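# Four arms lower a slung pipe onto a trench bed

## Task

Using the pipe's slings, lower the pipe slowly into the trench until it lies along its full length on the trench floor. Any fast motion of the pipe while it is in contact with a bank or the trench, such as dropping it from a height or rolling it in, fails the task immediately.

## Robot and tools

Robots: four identical i2rt Big YAM arms named arm1, arm2, arm3 and arm4. Each has six revolute joints, a two-finger gripper and a wrist camera (arm1_cam_wrist to arm4_cam_wrist). Two fixed room cameras also exist: cam_high and cam_low. Reach is roughly 1.0 m from the joint1 axis. The arms cooperate on the pipe by holding its slings.

Frames: every pose is in one shared scene frame with its origin on the floor and +z up, distances in metres. Each foot (base_link) faces its own +x. Calibrated feet: arm1 x=-1.010 y=-0.478 z=+0.809 quat_wxyz=(+0.767, -0.008, -0.002, +0.641); arm2 x=-0.307 y=+0.516 z=+0.819 quat_wxyz=(+0.685, -0.007, -0.006, -0.728); arm3 x=+0.612 y=-0.542 z=+0.812 quat_wxyz=(+0.646, +0.002, -0.005, +0.763); arm4 x=+1.210 y=+0.500 z=+0.782 quat_wxyz=(+0.730, +0.001, -0.002, -0.683). The hand point lies between the finger pads, about 1 cm short of the tips; fingers extend along the hand's +z and open along its y. hand_target is where the hand would be at the joint targets now held; printed hand positions can be off, more so when stretched out.

Tool move: each robot gets its own optional object keyed arm1..arm4; an omitted robot receives nothing new. Inside: "joints" holds absolute joint targets by name (joint1_rad..joint6_rad in radians, gripper_m in metres). "target" is a single list of seven numbers [x, y, z, qw, qx, qy, qz], an absolute hand pose in the scene frame; the hand travels in a straight line toward it starting from its current hand_target. With "target", "joints" may only contain gripper_m. "speed" (0.002 to 0.5 m/s, default 0.25; rotation capped at double that value in rad/s) needs "target". "cameras" lists which images to return (names above, or "all"; omitted means all; [] means none). Unknown keys make a call invalid; out-of-range values get it refused, and a refusal or a stop cancels the later motion calls in that reply.

Joint ranges (with done-tolerance): joint1_rad -2.879..2.879 ±0.045, yaw about the foot, positive counter-clockwise seen from above, 0 along the foot's facing; joint2_rad 0..3.141 ±0.14, shoulder, 0 has the upper arm pointing back, increasing lifts it up then forward; joint3_rad 0..3.019 ±0.09, elbow, 0 folded, increasing straightens; joint4_rad -1.692..1.57 ±0.055, hand pitch, positive tips fingers up; joint5_rad -1.57..1.57 ±0.03, sideways hand swing, positive to the arm's right; joint6_rad -2.094..2.094 ±0.035, roll, positive clockwise from behind; gripper_m 0..0.093 ±0.003, fingertip gap, about 50-64 N per pad.

Motion behaviour: all motions in a call begin together. Hand paths in one call share an end time set by the slowest, last between 0.5 and 10 s, and are cut off after 10 s; no call exceeds 15 s. Each control step limits the commanded pose to within 100 mm and 20 degrees of the measured hand, then solves damped IK favouring position. Expect a centimetre or more of final error, lag, drift off the line and overspeed near full extension. Paths ignore obstacles and other arms. Joint moves can swing widely since each joint runs at its own rate.

Other tools: wait(seconds 0 to 10, optional cameras) lets time pass without new commands and returns state and images. zoom_image(camera, region [x0, y0, x1, y1] in pixels, top-left origin, at most 504x504) magnifies the newest image of a camera that was included in the last returned set. read_manual(section "licences") gives licence text only. finished_scene(scene = current scene number) ends the scene permanently; the pipe must stay settled without help.

Reading results: the "move" line gives per robot "done" or its worst status word. "as last shown" robots were not commanded and their lines repeat earlier values. Status words: off_target (stopped short, may still push); time_out (joints keep pushing toward nearby targets, listed in on_its_own; send a joint its reported position to relax it; a loaded joint then sags); not_followed, "joint command not followed", "pose unreachable" (a self/inter-arm collision check blocked the command; it may retry later). on_its_own "held at" is a target, not a reading. Joint velocities are rad/s (gripper m/s); "within noise" means at rest. Joint torques include gravity and offsets; positive toward larger angles; joints 3 and 4 wrap at ±28 N m.

Gripper: on a hard part at full force the reading is up to 0.005 m below its width (some read up to 0.002 wider); empty and shut it reads 0.000-0.003. Just under the first-contact reading the grip is light; about 0.005 m below it the force is maxed. Open well above the reading to release.

Camera intrinsics: wrist cameras are fisheye 672x504, fx≈396-399, centre near (333, 252). cam_high pinhole, fovy 78.559, f 308.106; cam_low pinhole, fovy 59.927, f 437.124.

Avoid: dropping or swinging the pipe so it strikes a bank or the trench fast; knocking anything off the work area or to the floor; arms pressing or clamping on each other (fingers, housings and cameras can still meet despite the check); sustained pushing or stretched holds, which heat motors. MOTOR HOT appears at 85 °C; at 100 °C an OVER-TEMPERATURE FAULT drops that arm for 30-60 s or more, and its keys show limit_stop_at_motor_heat until resent. The robot keeps pushing on contact. Loose objects may occasionally get nudged. Scene time keeps running while replies are composed, holding the last command.

Each tool is called after ">>>" as name(argument=value, ...) on one line, values as JSON.

## Session

>>> move()

Scene clock: 0.00 s.
Joint torques (N m): no reading
Heat: arm1: hottest joint2_rad 29 °C; arm2: hottest gripper 29 °C; arm3: hottest joint2_rad 29 °C; arm4: hottest joint5_rad 29 °C.
Joint velocities: within noise
arm1.joint_positions: joint1_rad=+0.463 joint2_rad=+0.644 joint3_rad=+1.433 joint4_rad=-1.528 joint5_rad=-0.151 joint6_rad=+0.131 gripper_m=+0.09396
arm1.joint_status: not commanded
arm1.hand: x=-1.1007 y=-0.2799 z=+1.3245 quat_wxyz=(-0.162, +0.716, -0.571, -0.367) (m; scene frame)
arm1.hand_target: x=-1.1003 y=-0.2818 z=+1.3343 quat_wxyz=(-0.169, +0.713, -0.567, -0.376) (m; scene frame)
arm1.hand_status: not commanded
arm2.joint_positions: joint1_rad=+0.344 joint2_rad=+0.519 joint3_rad=+1.379 joint4_rad=-1.320 joint5_rad=+0.063 joint6_rad=+0.187 gripper_m=+0.09396
arm2.joint_status: not commanded
arm2.hand: x=-0.2620 y=+0.3341 z=+1.3801 quat_wxyz=(-0.439, -0.579, -0.615, +0.304) (m; scene frame)
arm2.hand_target: x=-0.2629 y=+0.3373 z=+1.3911 quat_wxyz=(-0.449, -0.575, -0.610, +0.310) (m; scene frame)
arm2.hand_status: not commanded
arm3.joint_positions: joint1_rad=-0.192 joint2_rad=+0.525 joint3_rad=+1.406 joint4_rad=-1.298 joint5_rad=-0.073 joint6_rad=+0.119 gripper_m=+0.09396
arm3.joint_status: not commanded
arm3.hand: x=+0.6033 y=-0.3522 z=+1.3879 quat_wxyz=(-0.348, +0.562, -0.618, -0.425) (m; scene frame)
arm3.hand_target: x=+0.6032 y=-0.3558 z=+1.3978 quat_wxyz=(-0.355, +0.558, -0.613, -0.433) (m; scene frame)
arm3.hand_status: not commanded
arm4.joint_positions: joint1_rad=-0.380 joint2_rad=+0.466 joint3_rad=+1.426 joint4_rad=-1.395 joint5_rad=+0.164 joint6_rad=+0.191 gripper_m=+0.09396
arm4.joint_status: not commanded
arm4.hand: x=+1.1323 y=+0.3633 z=+1.3533 quat_wxyz=(-0.305, -0.747, -0.388, +0.446) (m; scene frame)
arm4.hand_target: x=+1.1330 y=+0.3657 z=+1.3639 quat_wxyz=(-0.312, -0.741, -0.383, +0.454) (m; scene frame)
arm4.hand_status: not commanded
pictures: arm1_cam_wrist, arm2_cam_wrist, arm3_cam_wrist, arm4_cam_wrist, cam_high, cam_low

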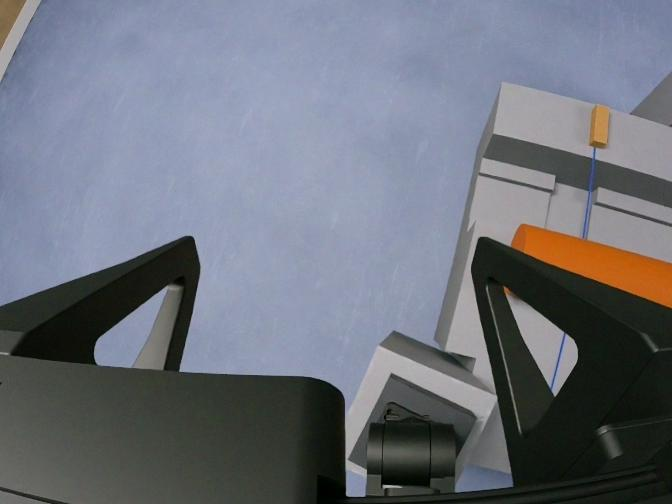

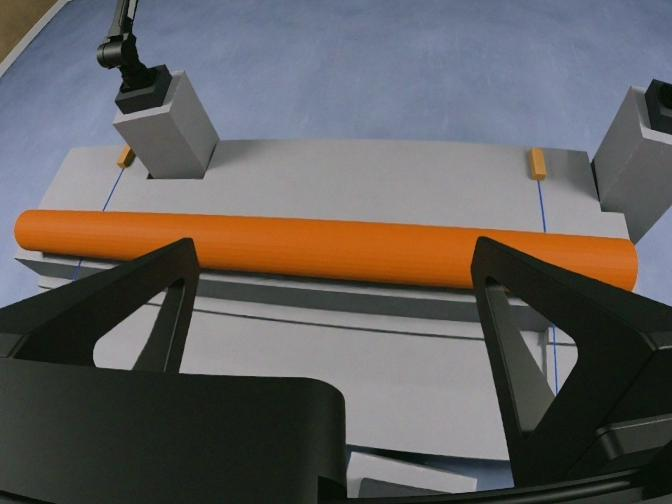

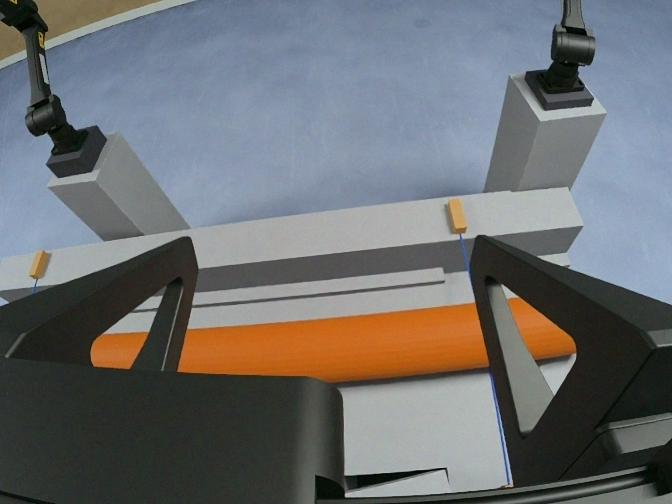

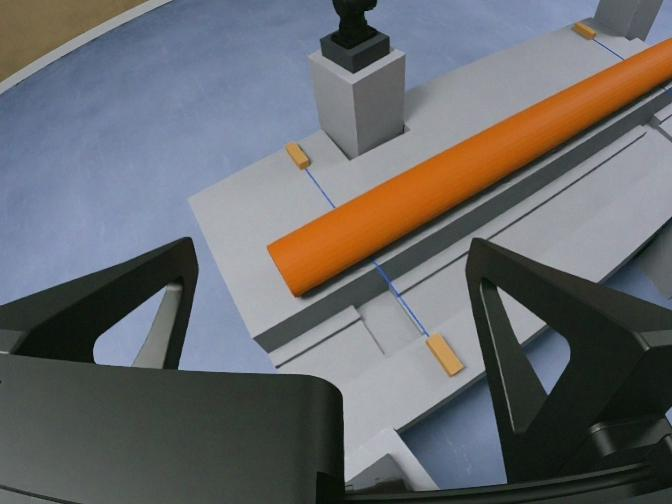

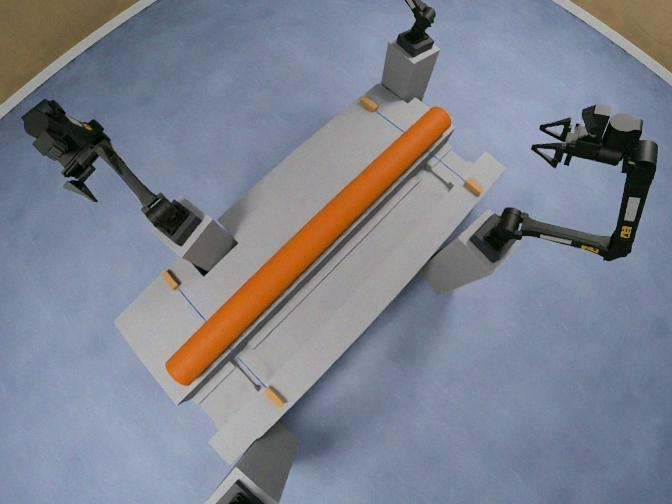

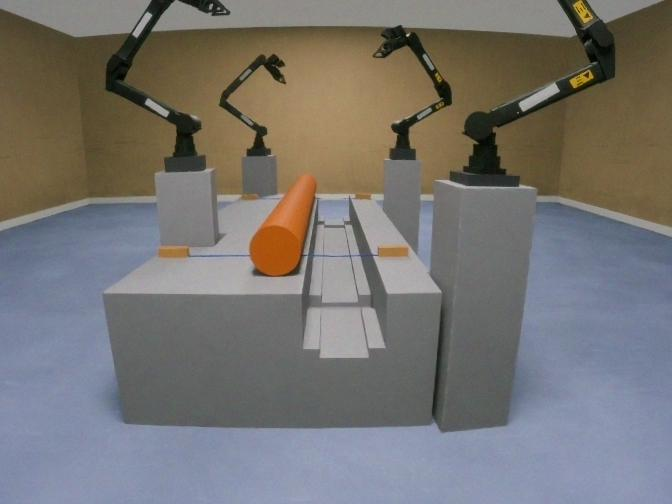

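>>> zoom_image(camera="cam_low", region=[100, 170, 460, 440])

>>> zoom_image(camera="arm4_cam_wrist", region=[180, 100, 500, 420])

>>> zoom_image(camera="arm1_cam_wrist", region=[420, 70, 672, 400])

>>> zoom_image(camera="cam_high", region=[100, 80, 520, 480])

>>> zoom_image(camera="arm3_cam_wrist", region=[80, 170, 584, 500])

>>> zoom_image(camera="arm2_cam_wrist", region=[10, 120, 510, 480])

Scaled by 1.400.

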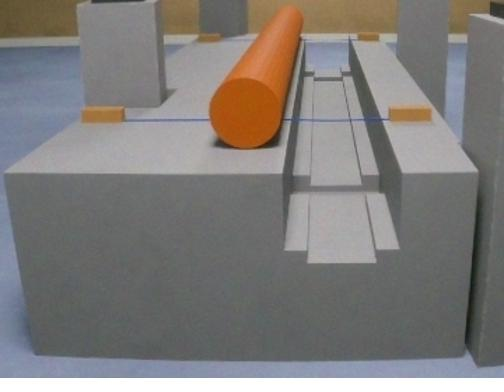

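Scaled by 1.575 from the camera's 672x504 image, which has a finer 960x720 frame.

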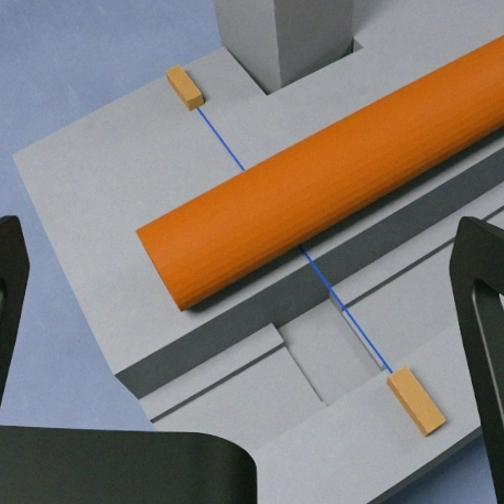

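Scaled by 1.527 from the camera's 672x504 image, which has a finer 960x720 frame.

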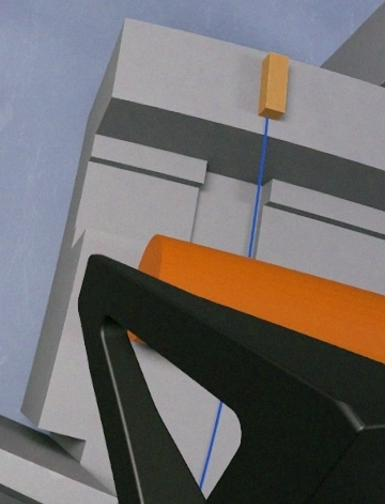

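Scaled by 1.200.

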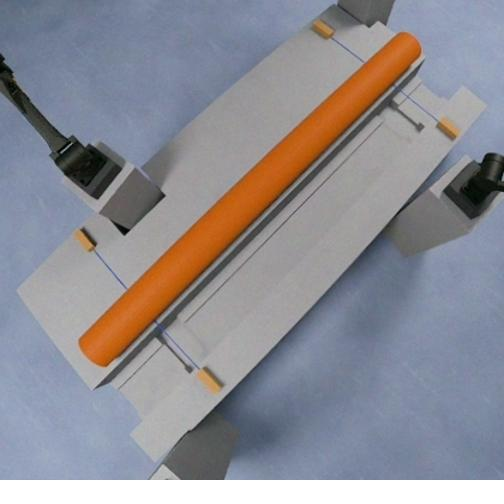

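Scaled by 1.000.

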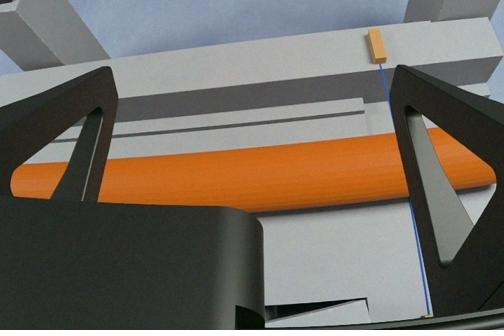

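Scaled by 1.008 from the camera's 672x504 image, which has a finer 960x720 frame.

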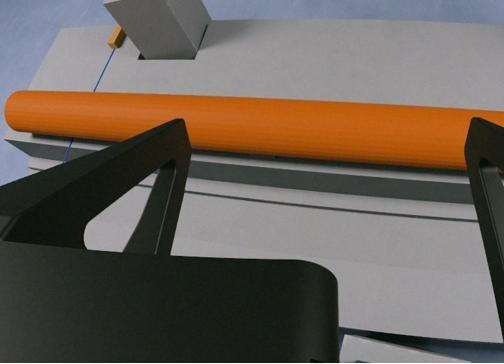

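>>> zoom_image(camera="cam_low", region=[240, 210, 450, 370])

>>> zoom_image(camera="arm4_cam_wrist", region=[260, 220, 480, 390])

>>> zoom_image(camera="cam_high", region=[340, 70, 520, 210])

>>> zoom_image(camera="cam_high", region=[110, 250, 300, 420])

Scaled by 2.400.

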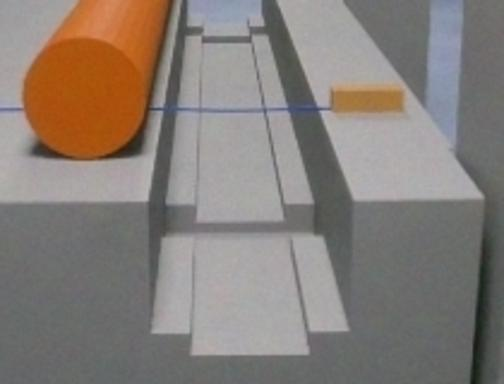

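Scaled by 2.291 from the camera's 672x504 image, which has a finer 960x720 frame.

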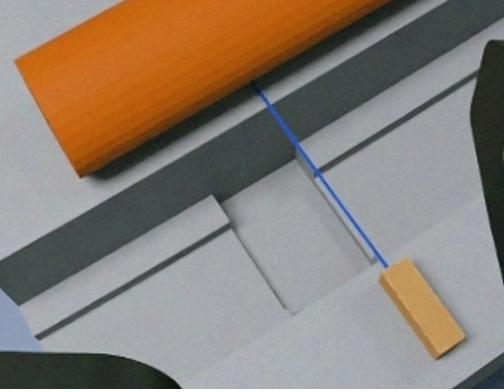

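Scaled by 2.800.

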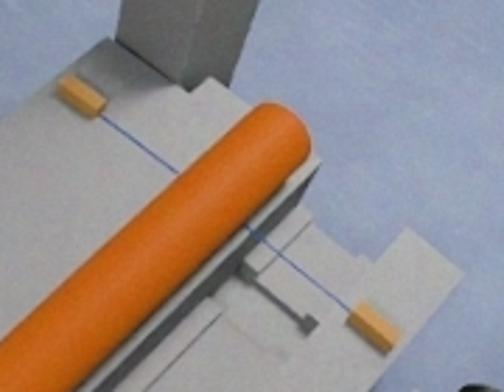

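Scaled by 2.653.

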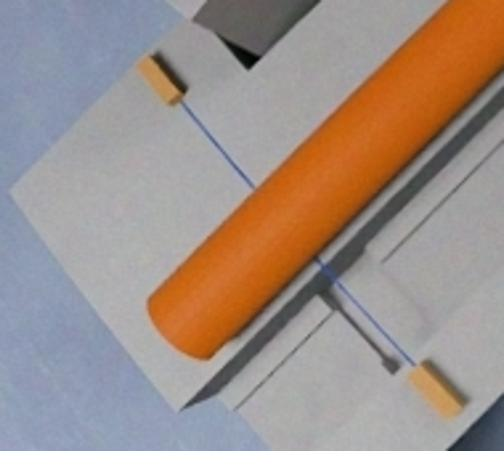

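>>> move(arm1={"target": [-0.70, -0.525, 0.68, 0, 0.7071, -0.7071, 0], "speed": 0.25, "joints": {"gripper_m": 0.08}}, arm2={"target": [-0.70, 0.295, 0.68, 0, 0.7071, 0.7071, 0], "speed": 0.25, "joints": {"gripper_m": 0.08}}, arm3={"target": [0.86, -0.525, 0.68, 0, 0.7071, -0.7071, 0], "speed": 0.25, "joints": {"gripper_m": 0.08}}, arm4={"target": [0.86, 0.295, 0.68, 0, 0.7071, 0.7071, 0], "speed": 0.25, "joints": {"gripper_m": 0.08}})

Scene clock: 120.03 s.
Joint torques (N m): arm1=[-0.38 -10.75 3.75 0.75 0.03 -0.06] | arm2=[-1.67 -17.32 7.49 -0.13 -0.09 0.09] | arm3=[1.55 -10.99 2.54 0.36 -0.1 -0.06] | arm4=[0.97 -14.39 6.09 0.53 0.09 -0.01]
Heat: arm1: hottest joint3_rad 35 °C; arm2: hottest joint3_rad 38 °C; arm3: hottest joint3_rad 30 °C; arm4: hottest joint3_rad 33 °C.
move: arm1 done; arm2 off_target; arm3 done; arm4 off_target
Joint velocities: within noise
arm1.joint_positions: joint1_rad=-1.534 joint2_rad=+1.846 joint3_rad=+0.596 joint4_rad=-0.351 joint5_rad=-0.009 joint6_rad=-1.717 gripper_m=+0.08010
arm1.joint_status: all done
arm1.hand: x=-0.7081 y=-0.5209 z=+0.6816 quat_wxyz=(+0.004, +0.709, -0.705, -0.007) (m; scene frame)
arm1.hand_target: x=-0.7001 y=-0.5250 z=+0.6802 quat_wxyz=(+0.000, +0.707, -0.707, +0.000) (m; scene frame)
arm1.hand_status: done (0.009 m and 0.9 deg from the pose sent, 0.798 m and 49.0 deg at the start; pose on its path clipped on 7 of 122 steps; a joint's target at an end of its range on 37 of 122 steps)
arm2.joint_positions: joint1_rad=-0.981 joint2_rad=+2.069 joint3_rad=+0.988 joint4_rad=-0.547 joint5_rad=+0.013 joint6_rad=-1.052 gripper_m=+0.08007
arm2.joint_status: all done
arm2.hand: x=-0.6784 y=+0.2999 z=+0.6720 quat_wxyz=(-0.007, -0.703, -0.711, -0.022) (m; scene frame)
arm2.hand_target: x=-0.6996 y=+0.2954 z=+0.6805 quat_wxyz=(+0.000, -0.707, -0.707, +0.000) (m; scene frame)
arm2.hand_status: off_target (0.024 m and 2.7 deg from the pose sent, 0.827 m and 64.7 deg at the start)
arm3.joint_positions: joint1_rad=-1.667 joint2_rad=+1.785 joint3_rad=+0.414 joint4_rad=-0.228 joint5_rad=+0.007 joint6_rad=-1.490 gripper_m=+0.08009
arm3.joint_status: all done
arm3.hand: x=+0.8498 y=-0.5262 z=+0.6788 quat_wxyz=(+0.008, +0.703, -0.711, -0.009) (m; scene frame)
arm3.hand_target: x=+0.8599 y=-0.5250 z=+0.6802 quat_wxyz=(+0.000, +0.707, -0.707, +0.000) (m; scene frame)
arm3.hand_status: done (0.010 m and 1.5 deg from the pose sent, 0.773 m and 66.9 deg at the start; a joint's target at an end of its range on 24 of 122 steps)
arm4.joint_positions: joint1_rad=-1.114 joint2_rad=+1.897 joint3_rad=+0.840 joint4_rad=-0.563 joint5_rad=+0.002 joint6_rad=-1.025 gripper_m=+0.08011
arm4.joint_status: all done
arm4.hand: x=+0.8778 y=+0.3089 z=+0.6703 quat_wxyz=(-0.007, -0.715, -0.699, -0.025) (m; scene frame)
arm4.hand_target: x=+0.8605 y=+0.2952 z=+0.6805 quat_wxyz=(+0.000, -0.707, -0.707, +0.000) (m; scene frame)
arm4.hand_status: off_target (0.025 m and 3.2 deg from the pose sent, 0.729 m and 73.3 deg at the start)
pictures: arm1_cam_wrist, arm2_cam_wrist, arm3_cam_wrist, arm4_cam_wrist, cam_high, cam_low

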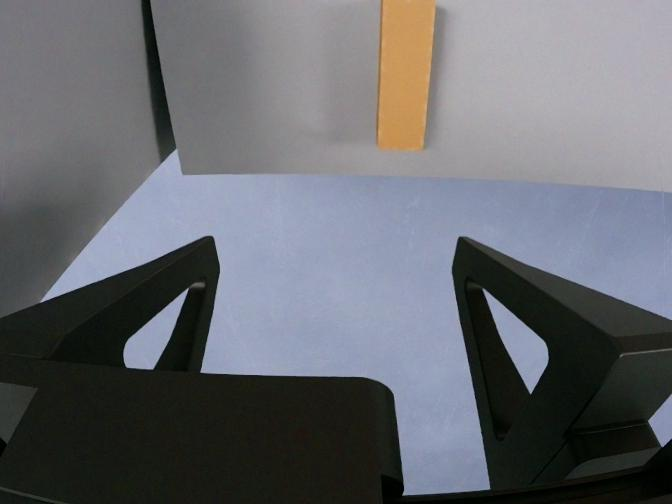

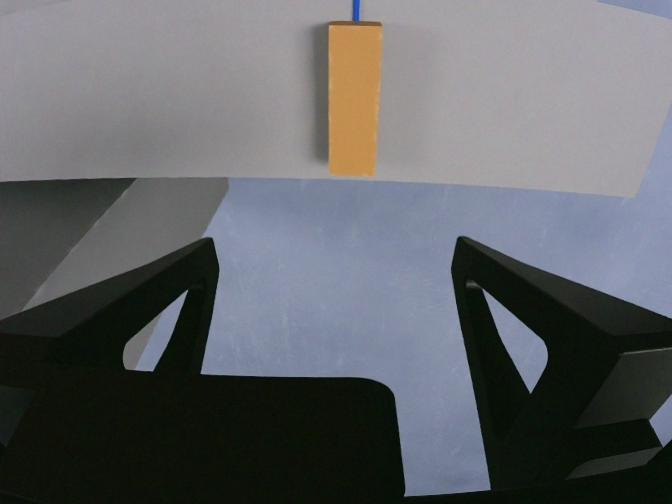

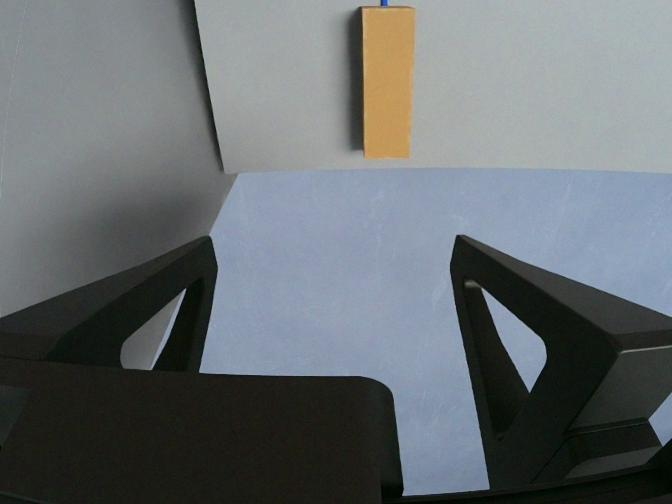

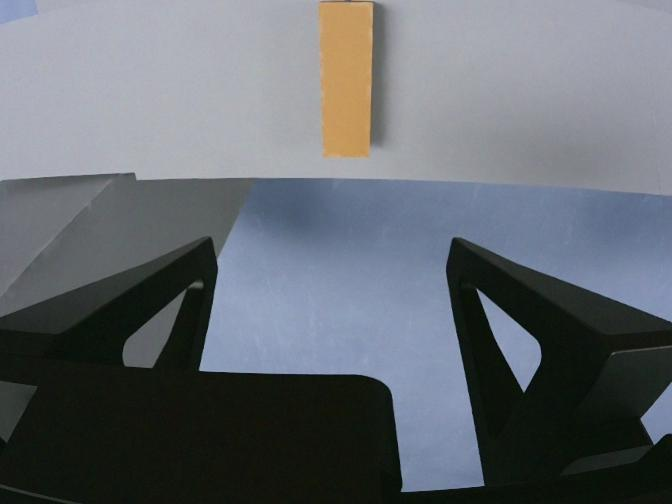

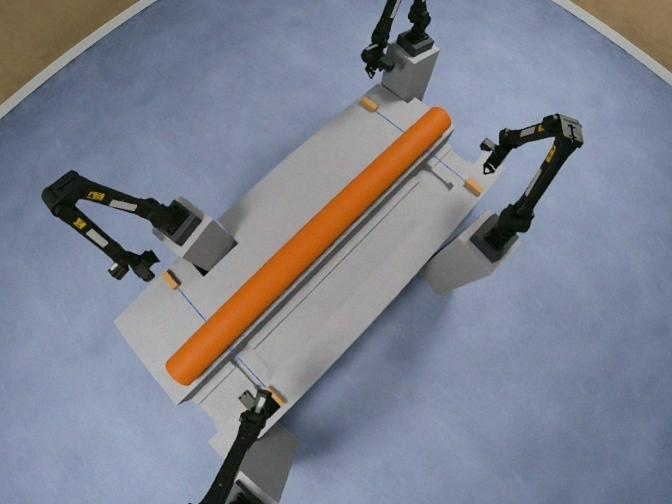

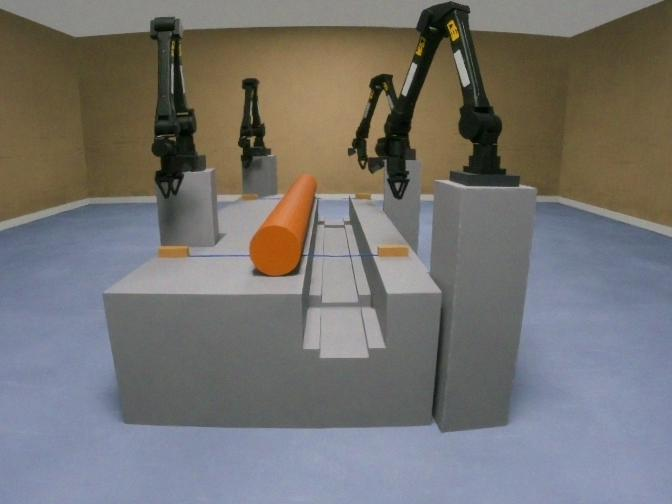

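>>> move(arm1={"target": [-0.648, -0.510, 0.58, 0, 0.7071, -0.7071, 0], "speed": 0.15}, arm2={"target": [-0.716, 0.297, 0.58, 0, 0.7071, 0.7071, 0], "speed": 0.15}, arm3={"target": [0.899, -0.519, 0.58, 0, 0.7071, -0.7071, 0], "speed": 0.15}, arm4={"target": [0.852, 0.283, 0.58, 0, 0.7071, 0.7071, 0], "speed": 0.15})

Scene clock: 132.97 s.
Joint torques (N m): arm1=[0.5 -13.57 2.43 0.85 -0.05 0.07] | arm2=[-1.67 -17.96 5.79 0.01 -0.1 0.09] | arm3=[2.02 -14.51 0.08 0.38 -0.11 0.03] | arm4=[1.03 -15.44 4.16 0.54 0.09 0.15]
Heat: arm1: hottest joint3_rad 34 °C; arm2: hottest joint3_rad 36 °C; arm3: hottest joint3_rad 30 °C; arm4: hottest joint3_rad 32 °C.
move: arm1 done; arm2 off_target; arm3 done; arm4 off_target
Joint velocities: within noise
arm1.joint_positions: joint1_rad=-1.484 joint2_rad=+2.208 joint3_rad=+0.796 joint4_rad=-0.177 joint5_rad=-0.009 joint6_rad=-1.665 gripper_m=+0.08010
arm1.joint_status: not commanded
arm1.hand: x=-0.6505 y=-0.5120 z=+0.5856 quat_wxyz=(+0.001, +0.708, -0.706, -0.001) (m; scene frame)
arm1.hand_target: x=-0.6481 y=-0.5100 z=+0.5801 quat_wxyz=(+0.000, +0.707, -0.707, +0.000) (m; scene frame)
arm1.hand_status: done (0.006 m and 0.2 deg from the pose sent, 0.119 m and 0.9 deg at the start)
arm2.joint_positions: joint1_rad=-1.005 joint2_rad=+2.321 joint3_rad=+1.087 joint4_rad=-0.380 joint5_rad=+0.013 joint6_rad=-1.073 gripper_m=+0.08007
arm2.joint_status: not commanded
arm2.hand: x=-0.6984 y=+0.2990 z=+0.5789 quat_wxyz=(-0.005, -0.704, -0.710, -0.016) (m; scene frame)
arm2.hand_target: x=-0.7158 y=+0.2972 z=+0.5804 quat_wxyz=(+0.000, -0.707, -0.707, +0.000) (m; scene frame)
arm2.hand_status: off_target (0.018 m and 2.0 deg from the pose sent, 0.099 m and 2.7 deg at the start)
arm3.joint_positions: joint1_rad=-1.665 joint2_rad=+2.203 joint3_rad=+0.600 joint4_rad=+0.022 joint5_rad=+0.007 joint6_rad=-1.490 gripper_m=+0.08009
arm3.joint_status: not commanded
arm3.hand: x=+0.8978 y=-0.5214 z=+0.5813 quat_wxyz=(+0.001, +0.704, -0.710, -0.003) (m; scene frame)
arm3.hand_target: x=+0.8990 y=-0.5190 z=+0.5801 quat_wxyz=(+0.000, +0.707, -0.707, +0.000) (m; scene frame)
arm3.hand_status: done (0.003 m and 0.6 deg from the pose sent, 0.111 m and 1.5 deg at the start)
arm4.joint_positions: joint1_rad=-1.101 joint2_rad=+2.170 joint3_rad=+0.914 joint4_rad=-0.349 joint5_rad=+0.002 joint6_rad=-1.026 gripper_m=+0.08011
arm4.joint_status: not commanded
arm4.hand: x=+0.8655 y=+0.2953 z=+0.5767 quat_wxyz=(-0.006, -0.710, -0.704, -0.018) (m; scene frame)
arm4.hand_target: x=+0.8522 y=+0.2830 z=+0.5805 quat_wxyz=(+0.000, -0.707, -0.707, +0.000) (m; scene frame)
arm4.hand_status: off_target (0.019 m and 2.2 deg from the pose sent, 0.097 m and 3.2 deg at the start)
pictures: arm1_cam_wrist, arm2_cam_wrist, arm3_cam_wrist, arm4_cam_wrist, cam_high, cam_low

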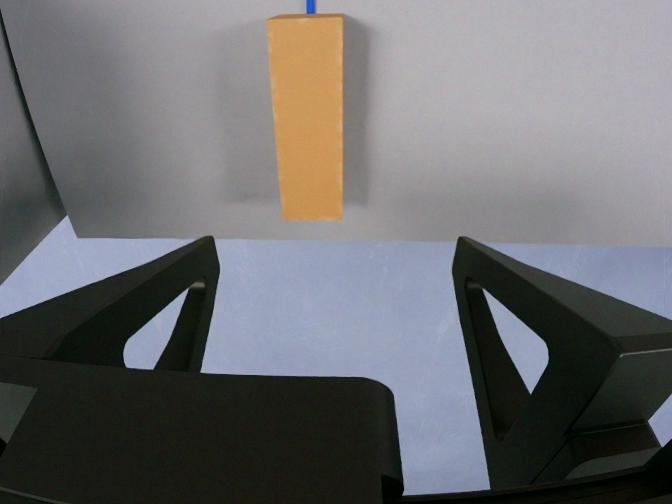

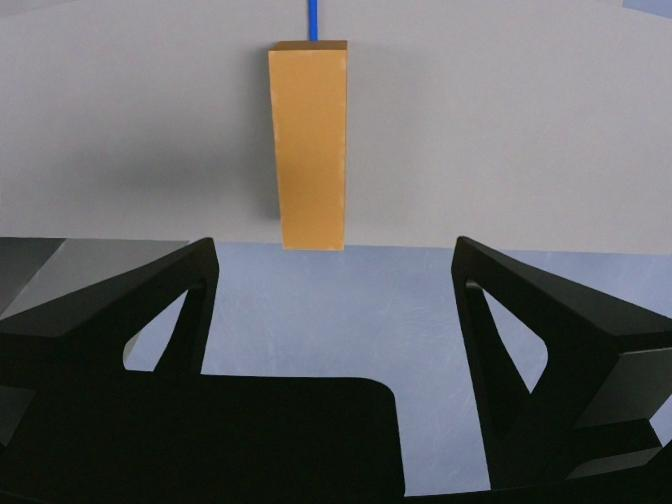

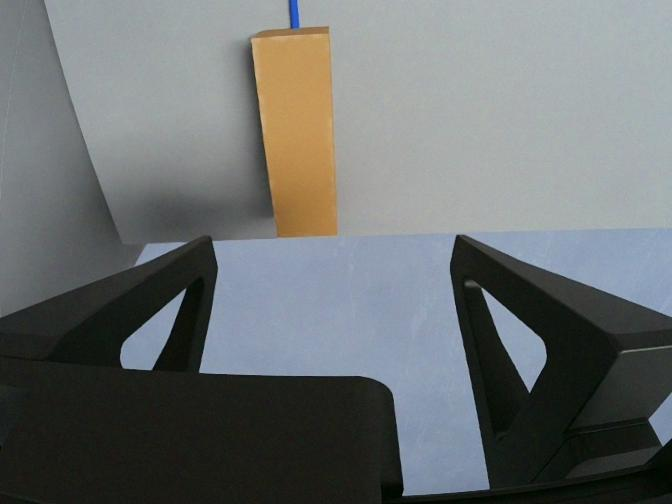

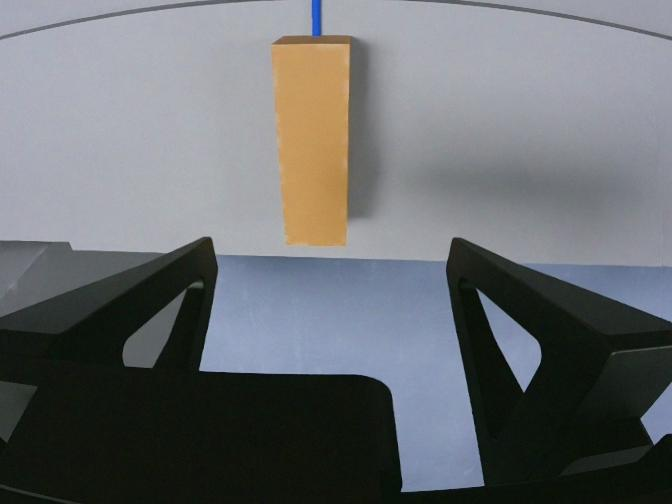

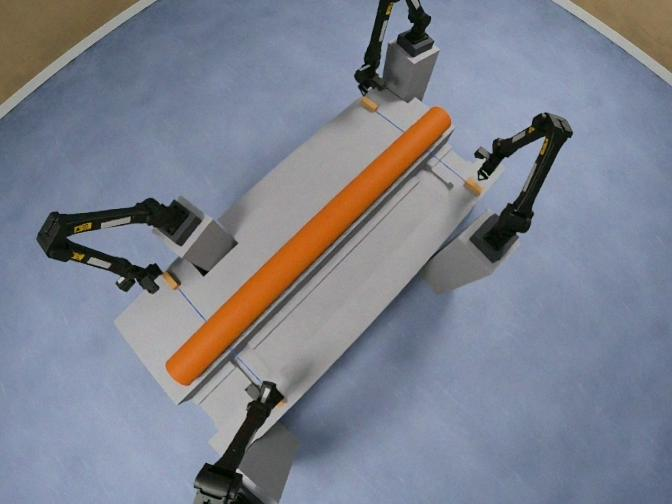

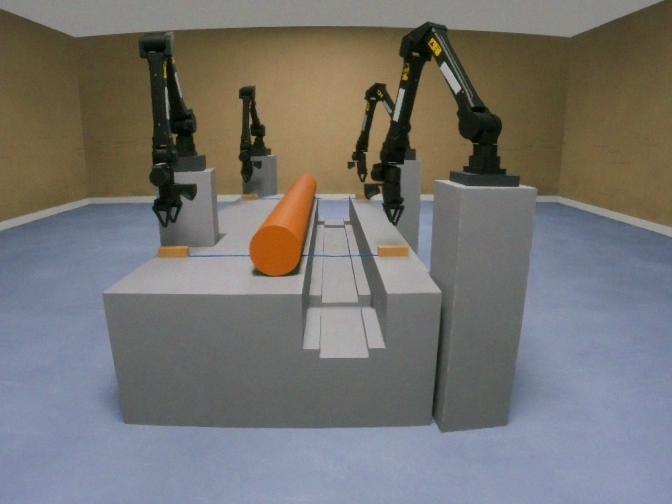

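>>> move(arm1={"target": [-0.6616, -0.502, 0.485, 0, 0.7071, -0.7071, 0], "speed": 0.15}, arm2={"target": [-0.703, 0.305, 0.485, 0, 0.7071, 0.7071, 0], "speed": 0.15}, arm3={"target": [0.880, -0.5226, 0.485, 0, 0.7071, -0.7071, 0], "speed": 0.15}, arm4={"target": [0.8627, 0.2863, 0.485, 0, 0.7071, 0.7071, 0], "speed": 0.15})

Scene clock: 144.60 s.
Joint torques (N m): arm1=[-0.09 -14.45 0.25 0.9 -0.07 0.1] | arm2=[-1.85 -18.78 3.58 0.02 -0.1 0.07] | arm3=[1.2 -15.38 -1.78 0.42 -0.11 -0.07] | arm4=[1.03 -16.44 2.11 0.61 0.08 0.22]
Heat: arm1: hottest joint3_rad 33 °C; arm2: hottest joint3_rad 35 °C; arm3: hottest joint2_rad 29 °C; arm4: hottest joint3_rad 32 °C.
move: arm1 done; arm2 off_target; arm3 done; arm4 off_target
Joint velocities: within noise
arm1.joint_positions: joint1_rad=-1.464 joint2_rad=+2.495 joint3_rad=+0.885 joint4_rad=+0.025 joint5_rad=-0.009 joint6_rad=-1.643 gripper_m=+0.08010
arm1.joint_status: not commanded
arm1.hand: x=-0.6605 y=-0.5047 z=+0.4907 quat_wxyz=(+0.000, +0.708, -0.707, +0.000) (m; scene frame)
arm1.hand_target: x=-0.6617 y=-0.5021 z=+0.4851 quat_wxyz=(+0.000, +0.707, -0.707, +0.000) (m; scene frame)
arm1.hand_status: done (0.006 m and 0.1 deg from the pose sent, 0.102 m and 0.2 deg at the start)
arm2.joint_positions: joint1_rad=-1.009 joint2_rad=+2.559 joint3_rad=+1.163 joint4_rad=-0.214 joint5_rad=+0.013 joint6_rad=-1.078 gripper_m=+0.08007
arm2.joint_status: not commanded
arm2.hand: x=-0.6881 y=+0.3052 z=+0.4841 quat_wxyz=(-0.005, -0.704, -0.710, -0.014) (m; scene frame)
arm2.hand_target: x=-0.7029 y=+0.3051 z=+0.4853 quat_wxyz=(+0.000, -0.707, -0.707, +0.000) (m; scene frame)
arm2.hand_status: off_target (0.015 m and 1.7 deg from the pose sent, 0.094 m and 2.0 deg at the start)
arm3.joint_positions: joint1_rad=-1.664 joint2_rad=+2.547 joint3_rad=+0.698 joint4_rad=+0.266 joint5_rad=+0.007 joint6_rad=-1.493 gripper_m=+0.08009
arm3.joint_status: not commanded
arm3.hand: x=+0.8781 y=-0.5218 z=+0.4860 quat_wxyz=(+0.002, +0.705, -0.709, -0.004) (m; scene frame)
arm3.hand_target: x=+0.8800 y=-0.5226 z=+0.4850 quat_wxyz=(+0.000, +0.707, -0.707, +0.000) (m; scene frame)
arm3.hand_status: done (0.002 m and 0.6 deg from the pose sent, 0.098 m and 0.6 deg at the start)
arm4.joint_positions: joint1_rad=-1.096 joint2_rad=+2.431 joint3_rad=+0.986 joint4_rad=-0.156 joint5_rad=+0.002 joint6_rad=-1.026 gripper_m=+0.08011
arm4.joint_status: not commanded
arm4.hand: x=+0.8731 y=+0.2968 z=+0.4824 quat_wxyz=(-0.005, -0.708, -0.706, -0.015) (m; scene frame)
arm4.hand_target: x=+0.8630 y=+0.2863 z=+0.4852 quat_wxyz=(+0.000, -0.707, -0.707, +0.000) (m; scene frame)
arm4.hand_status: off_target (0.015 m and 1.9 deg from the pose sent, 0.092 m and 2.2 deg at the start)
pictures: arm1_cam_wrist, arm2_cam_wrist, arm3_cam_wrist, arm4_cam_wrist, cam_high, cam_low

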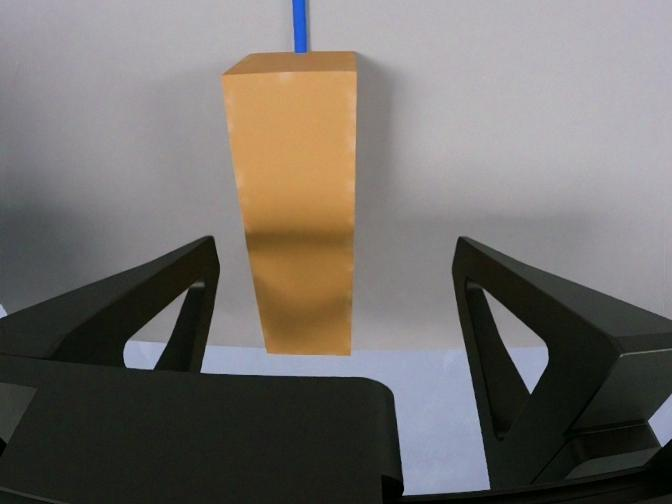

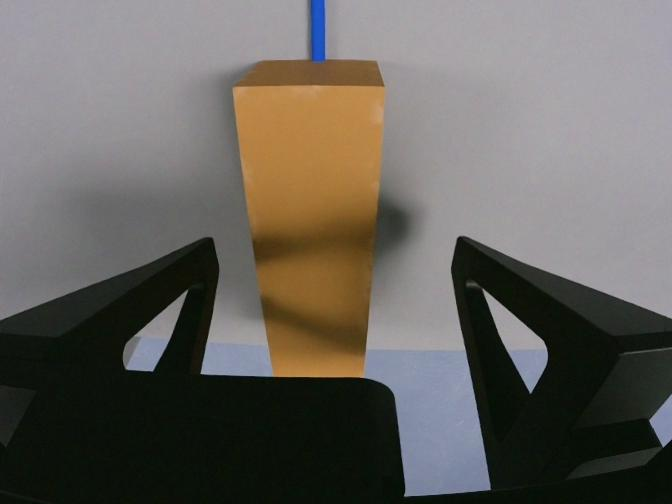

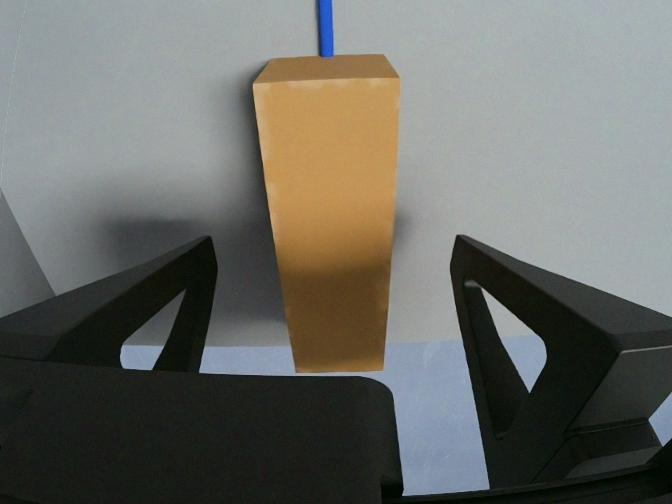

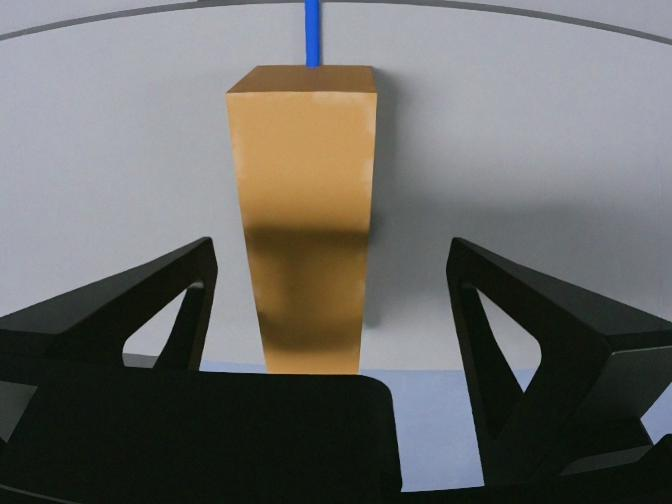

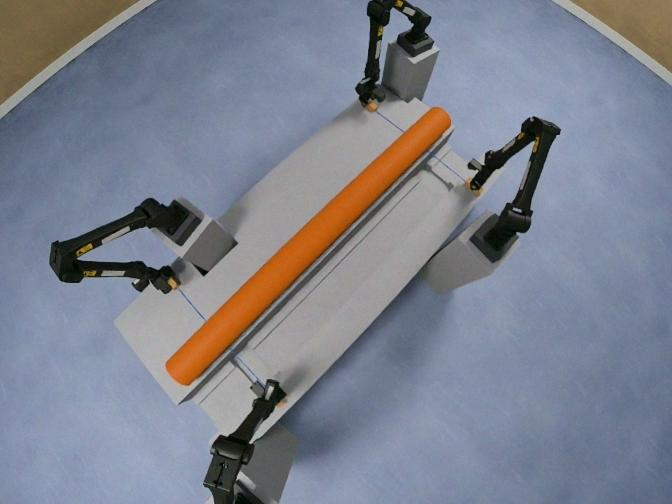

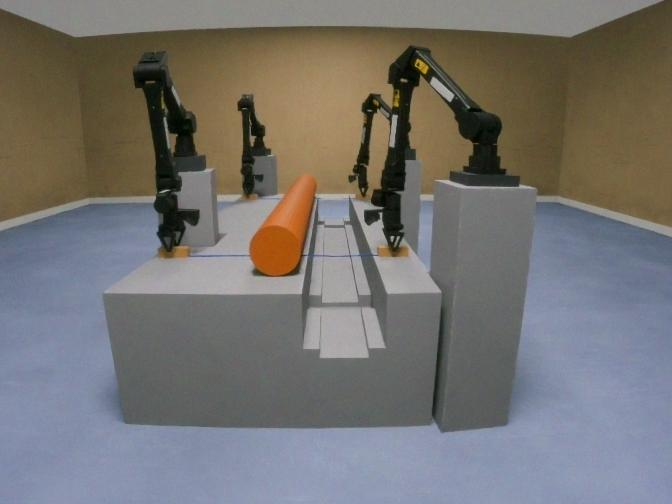

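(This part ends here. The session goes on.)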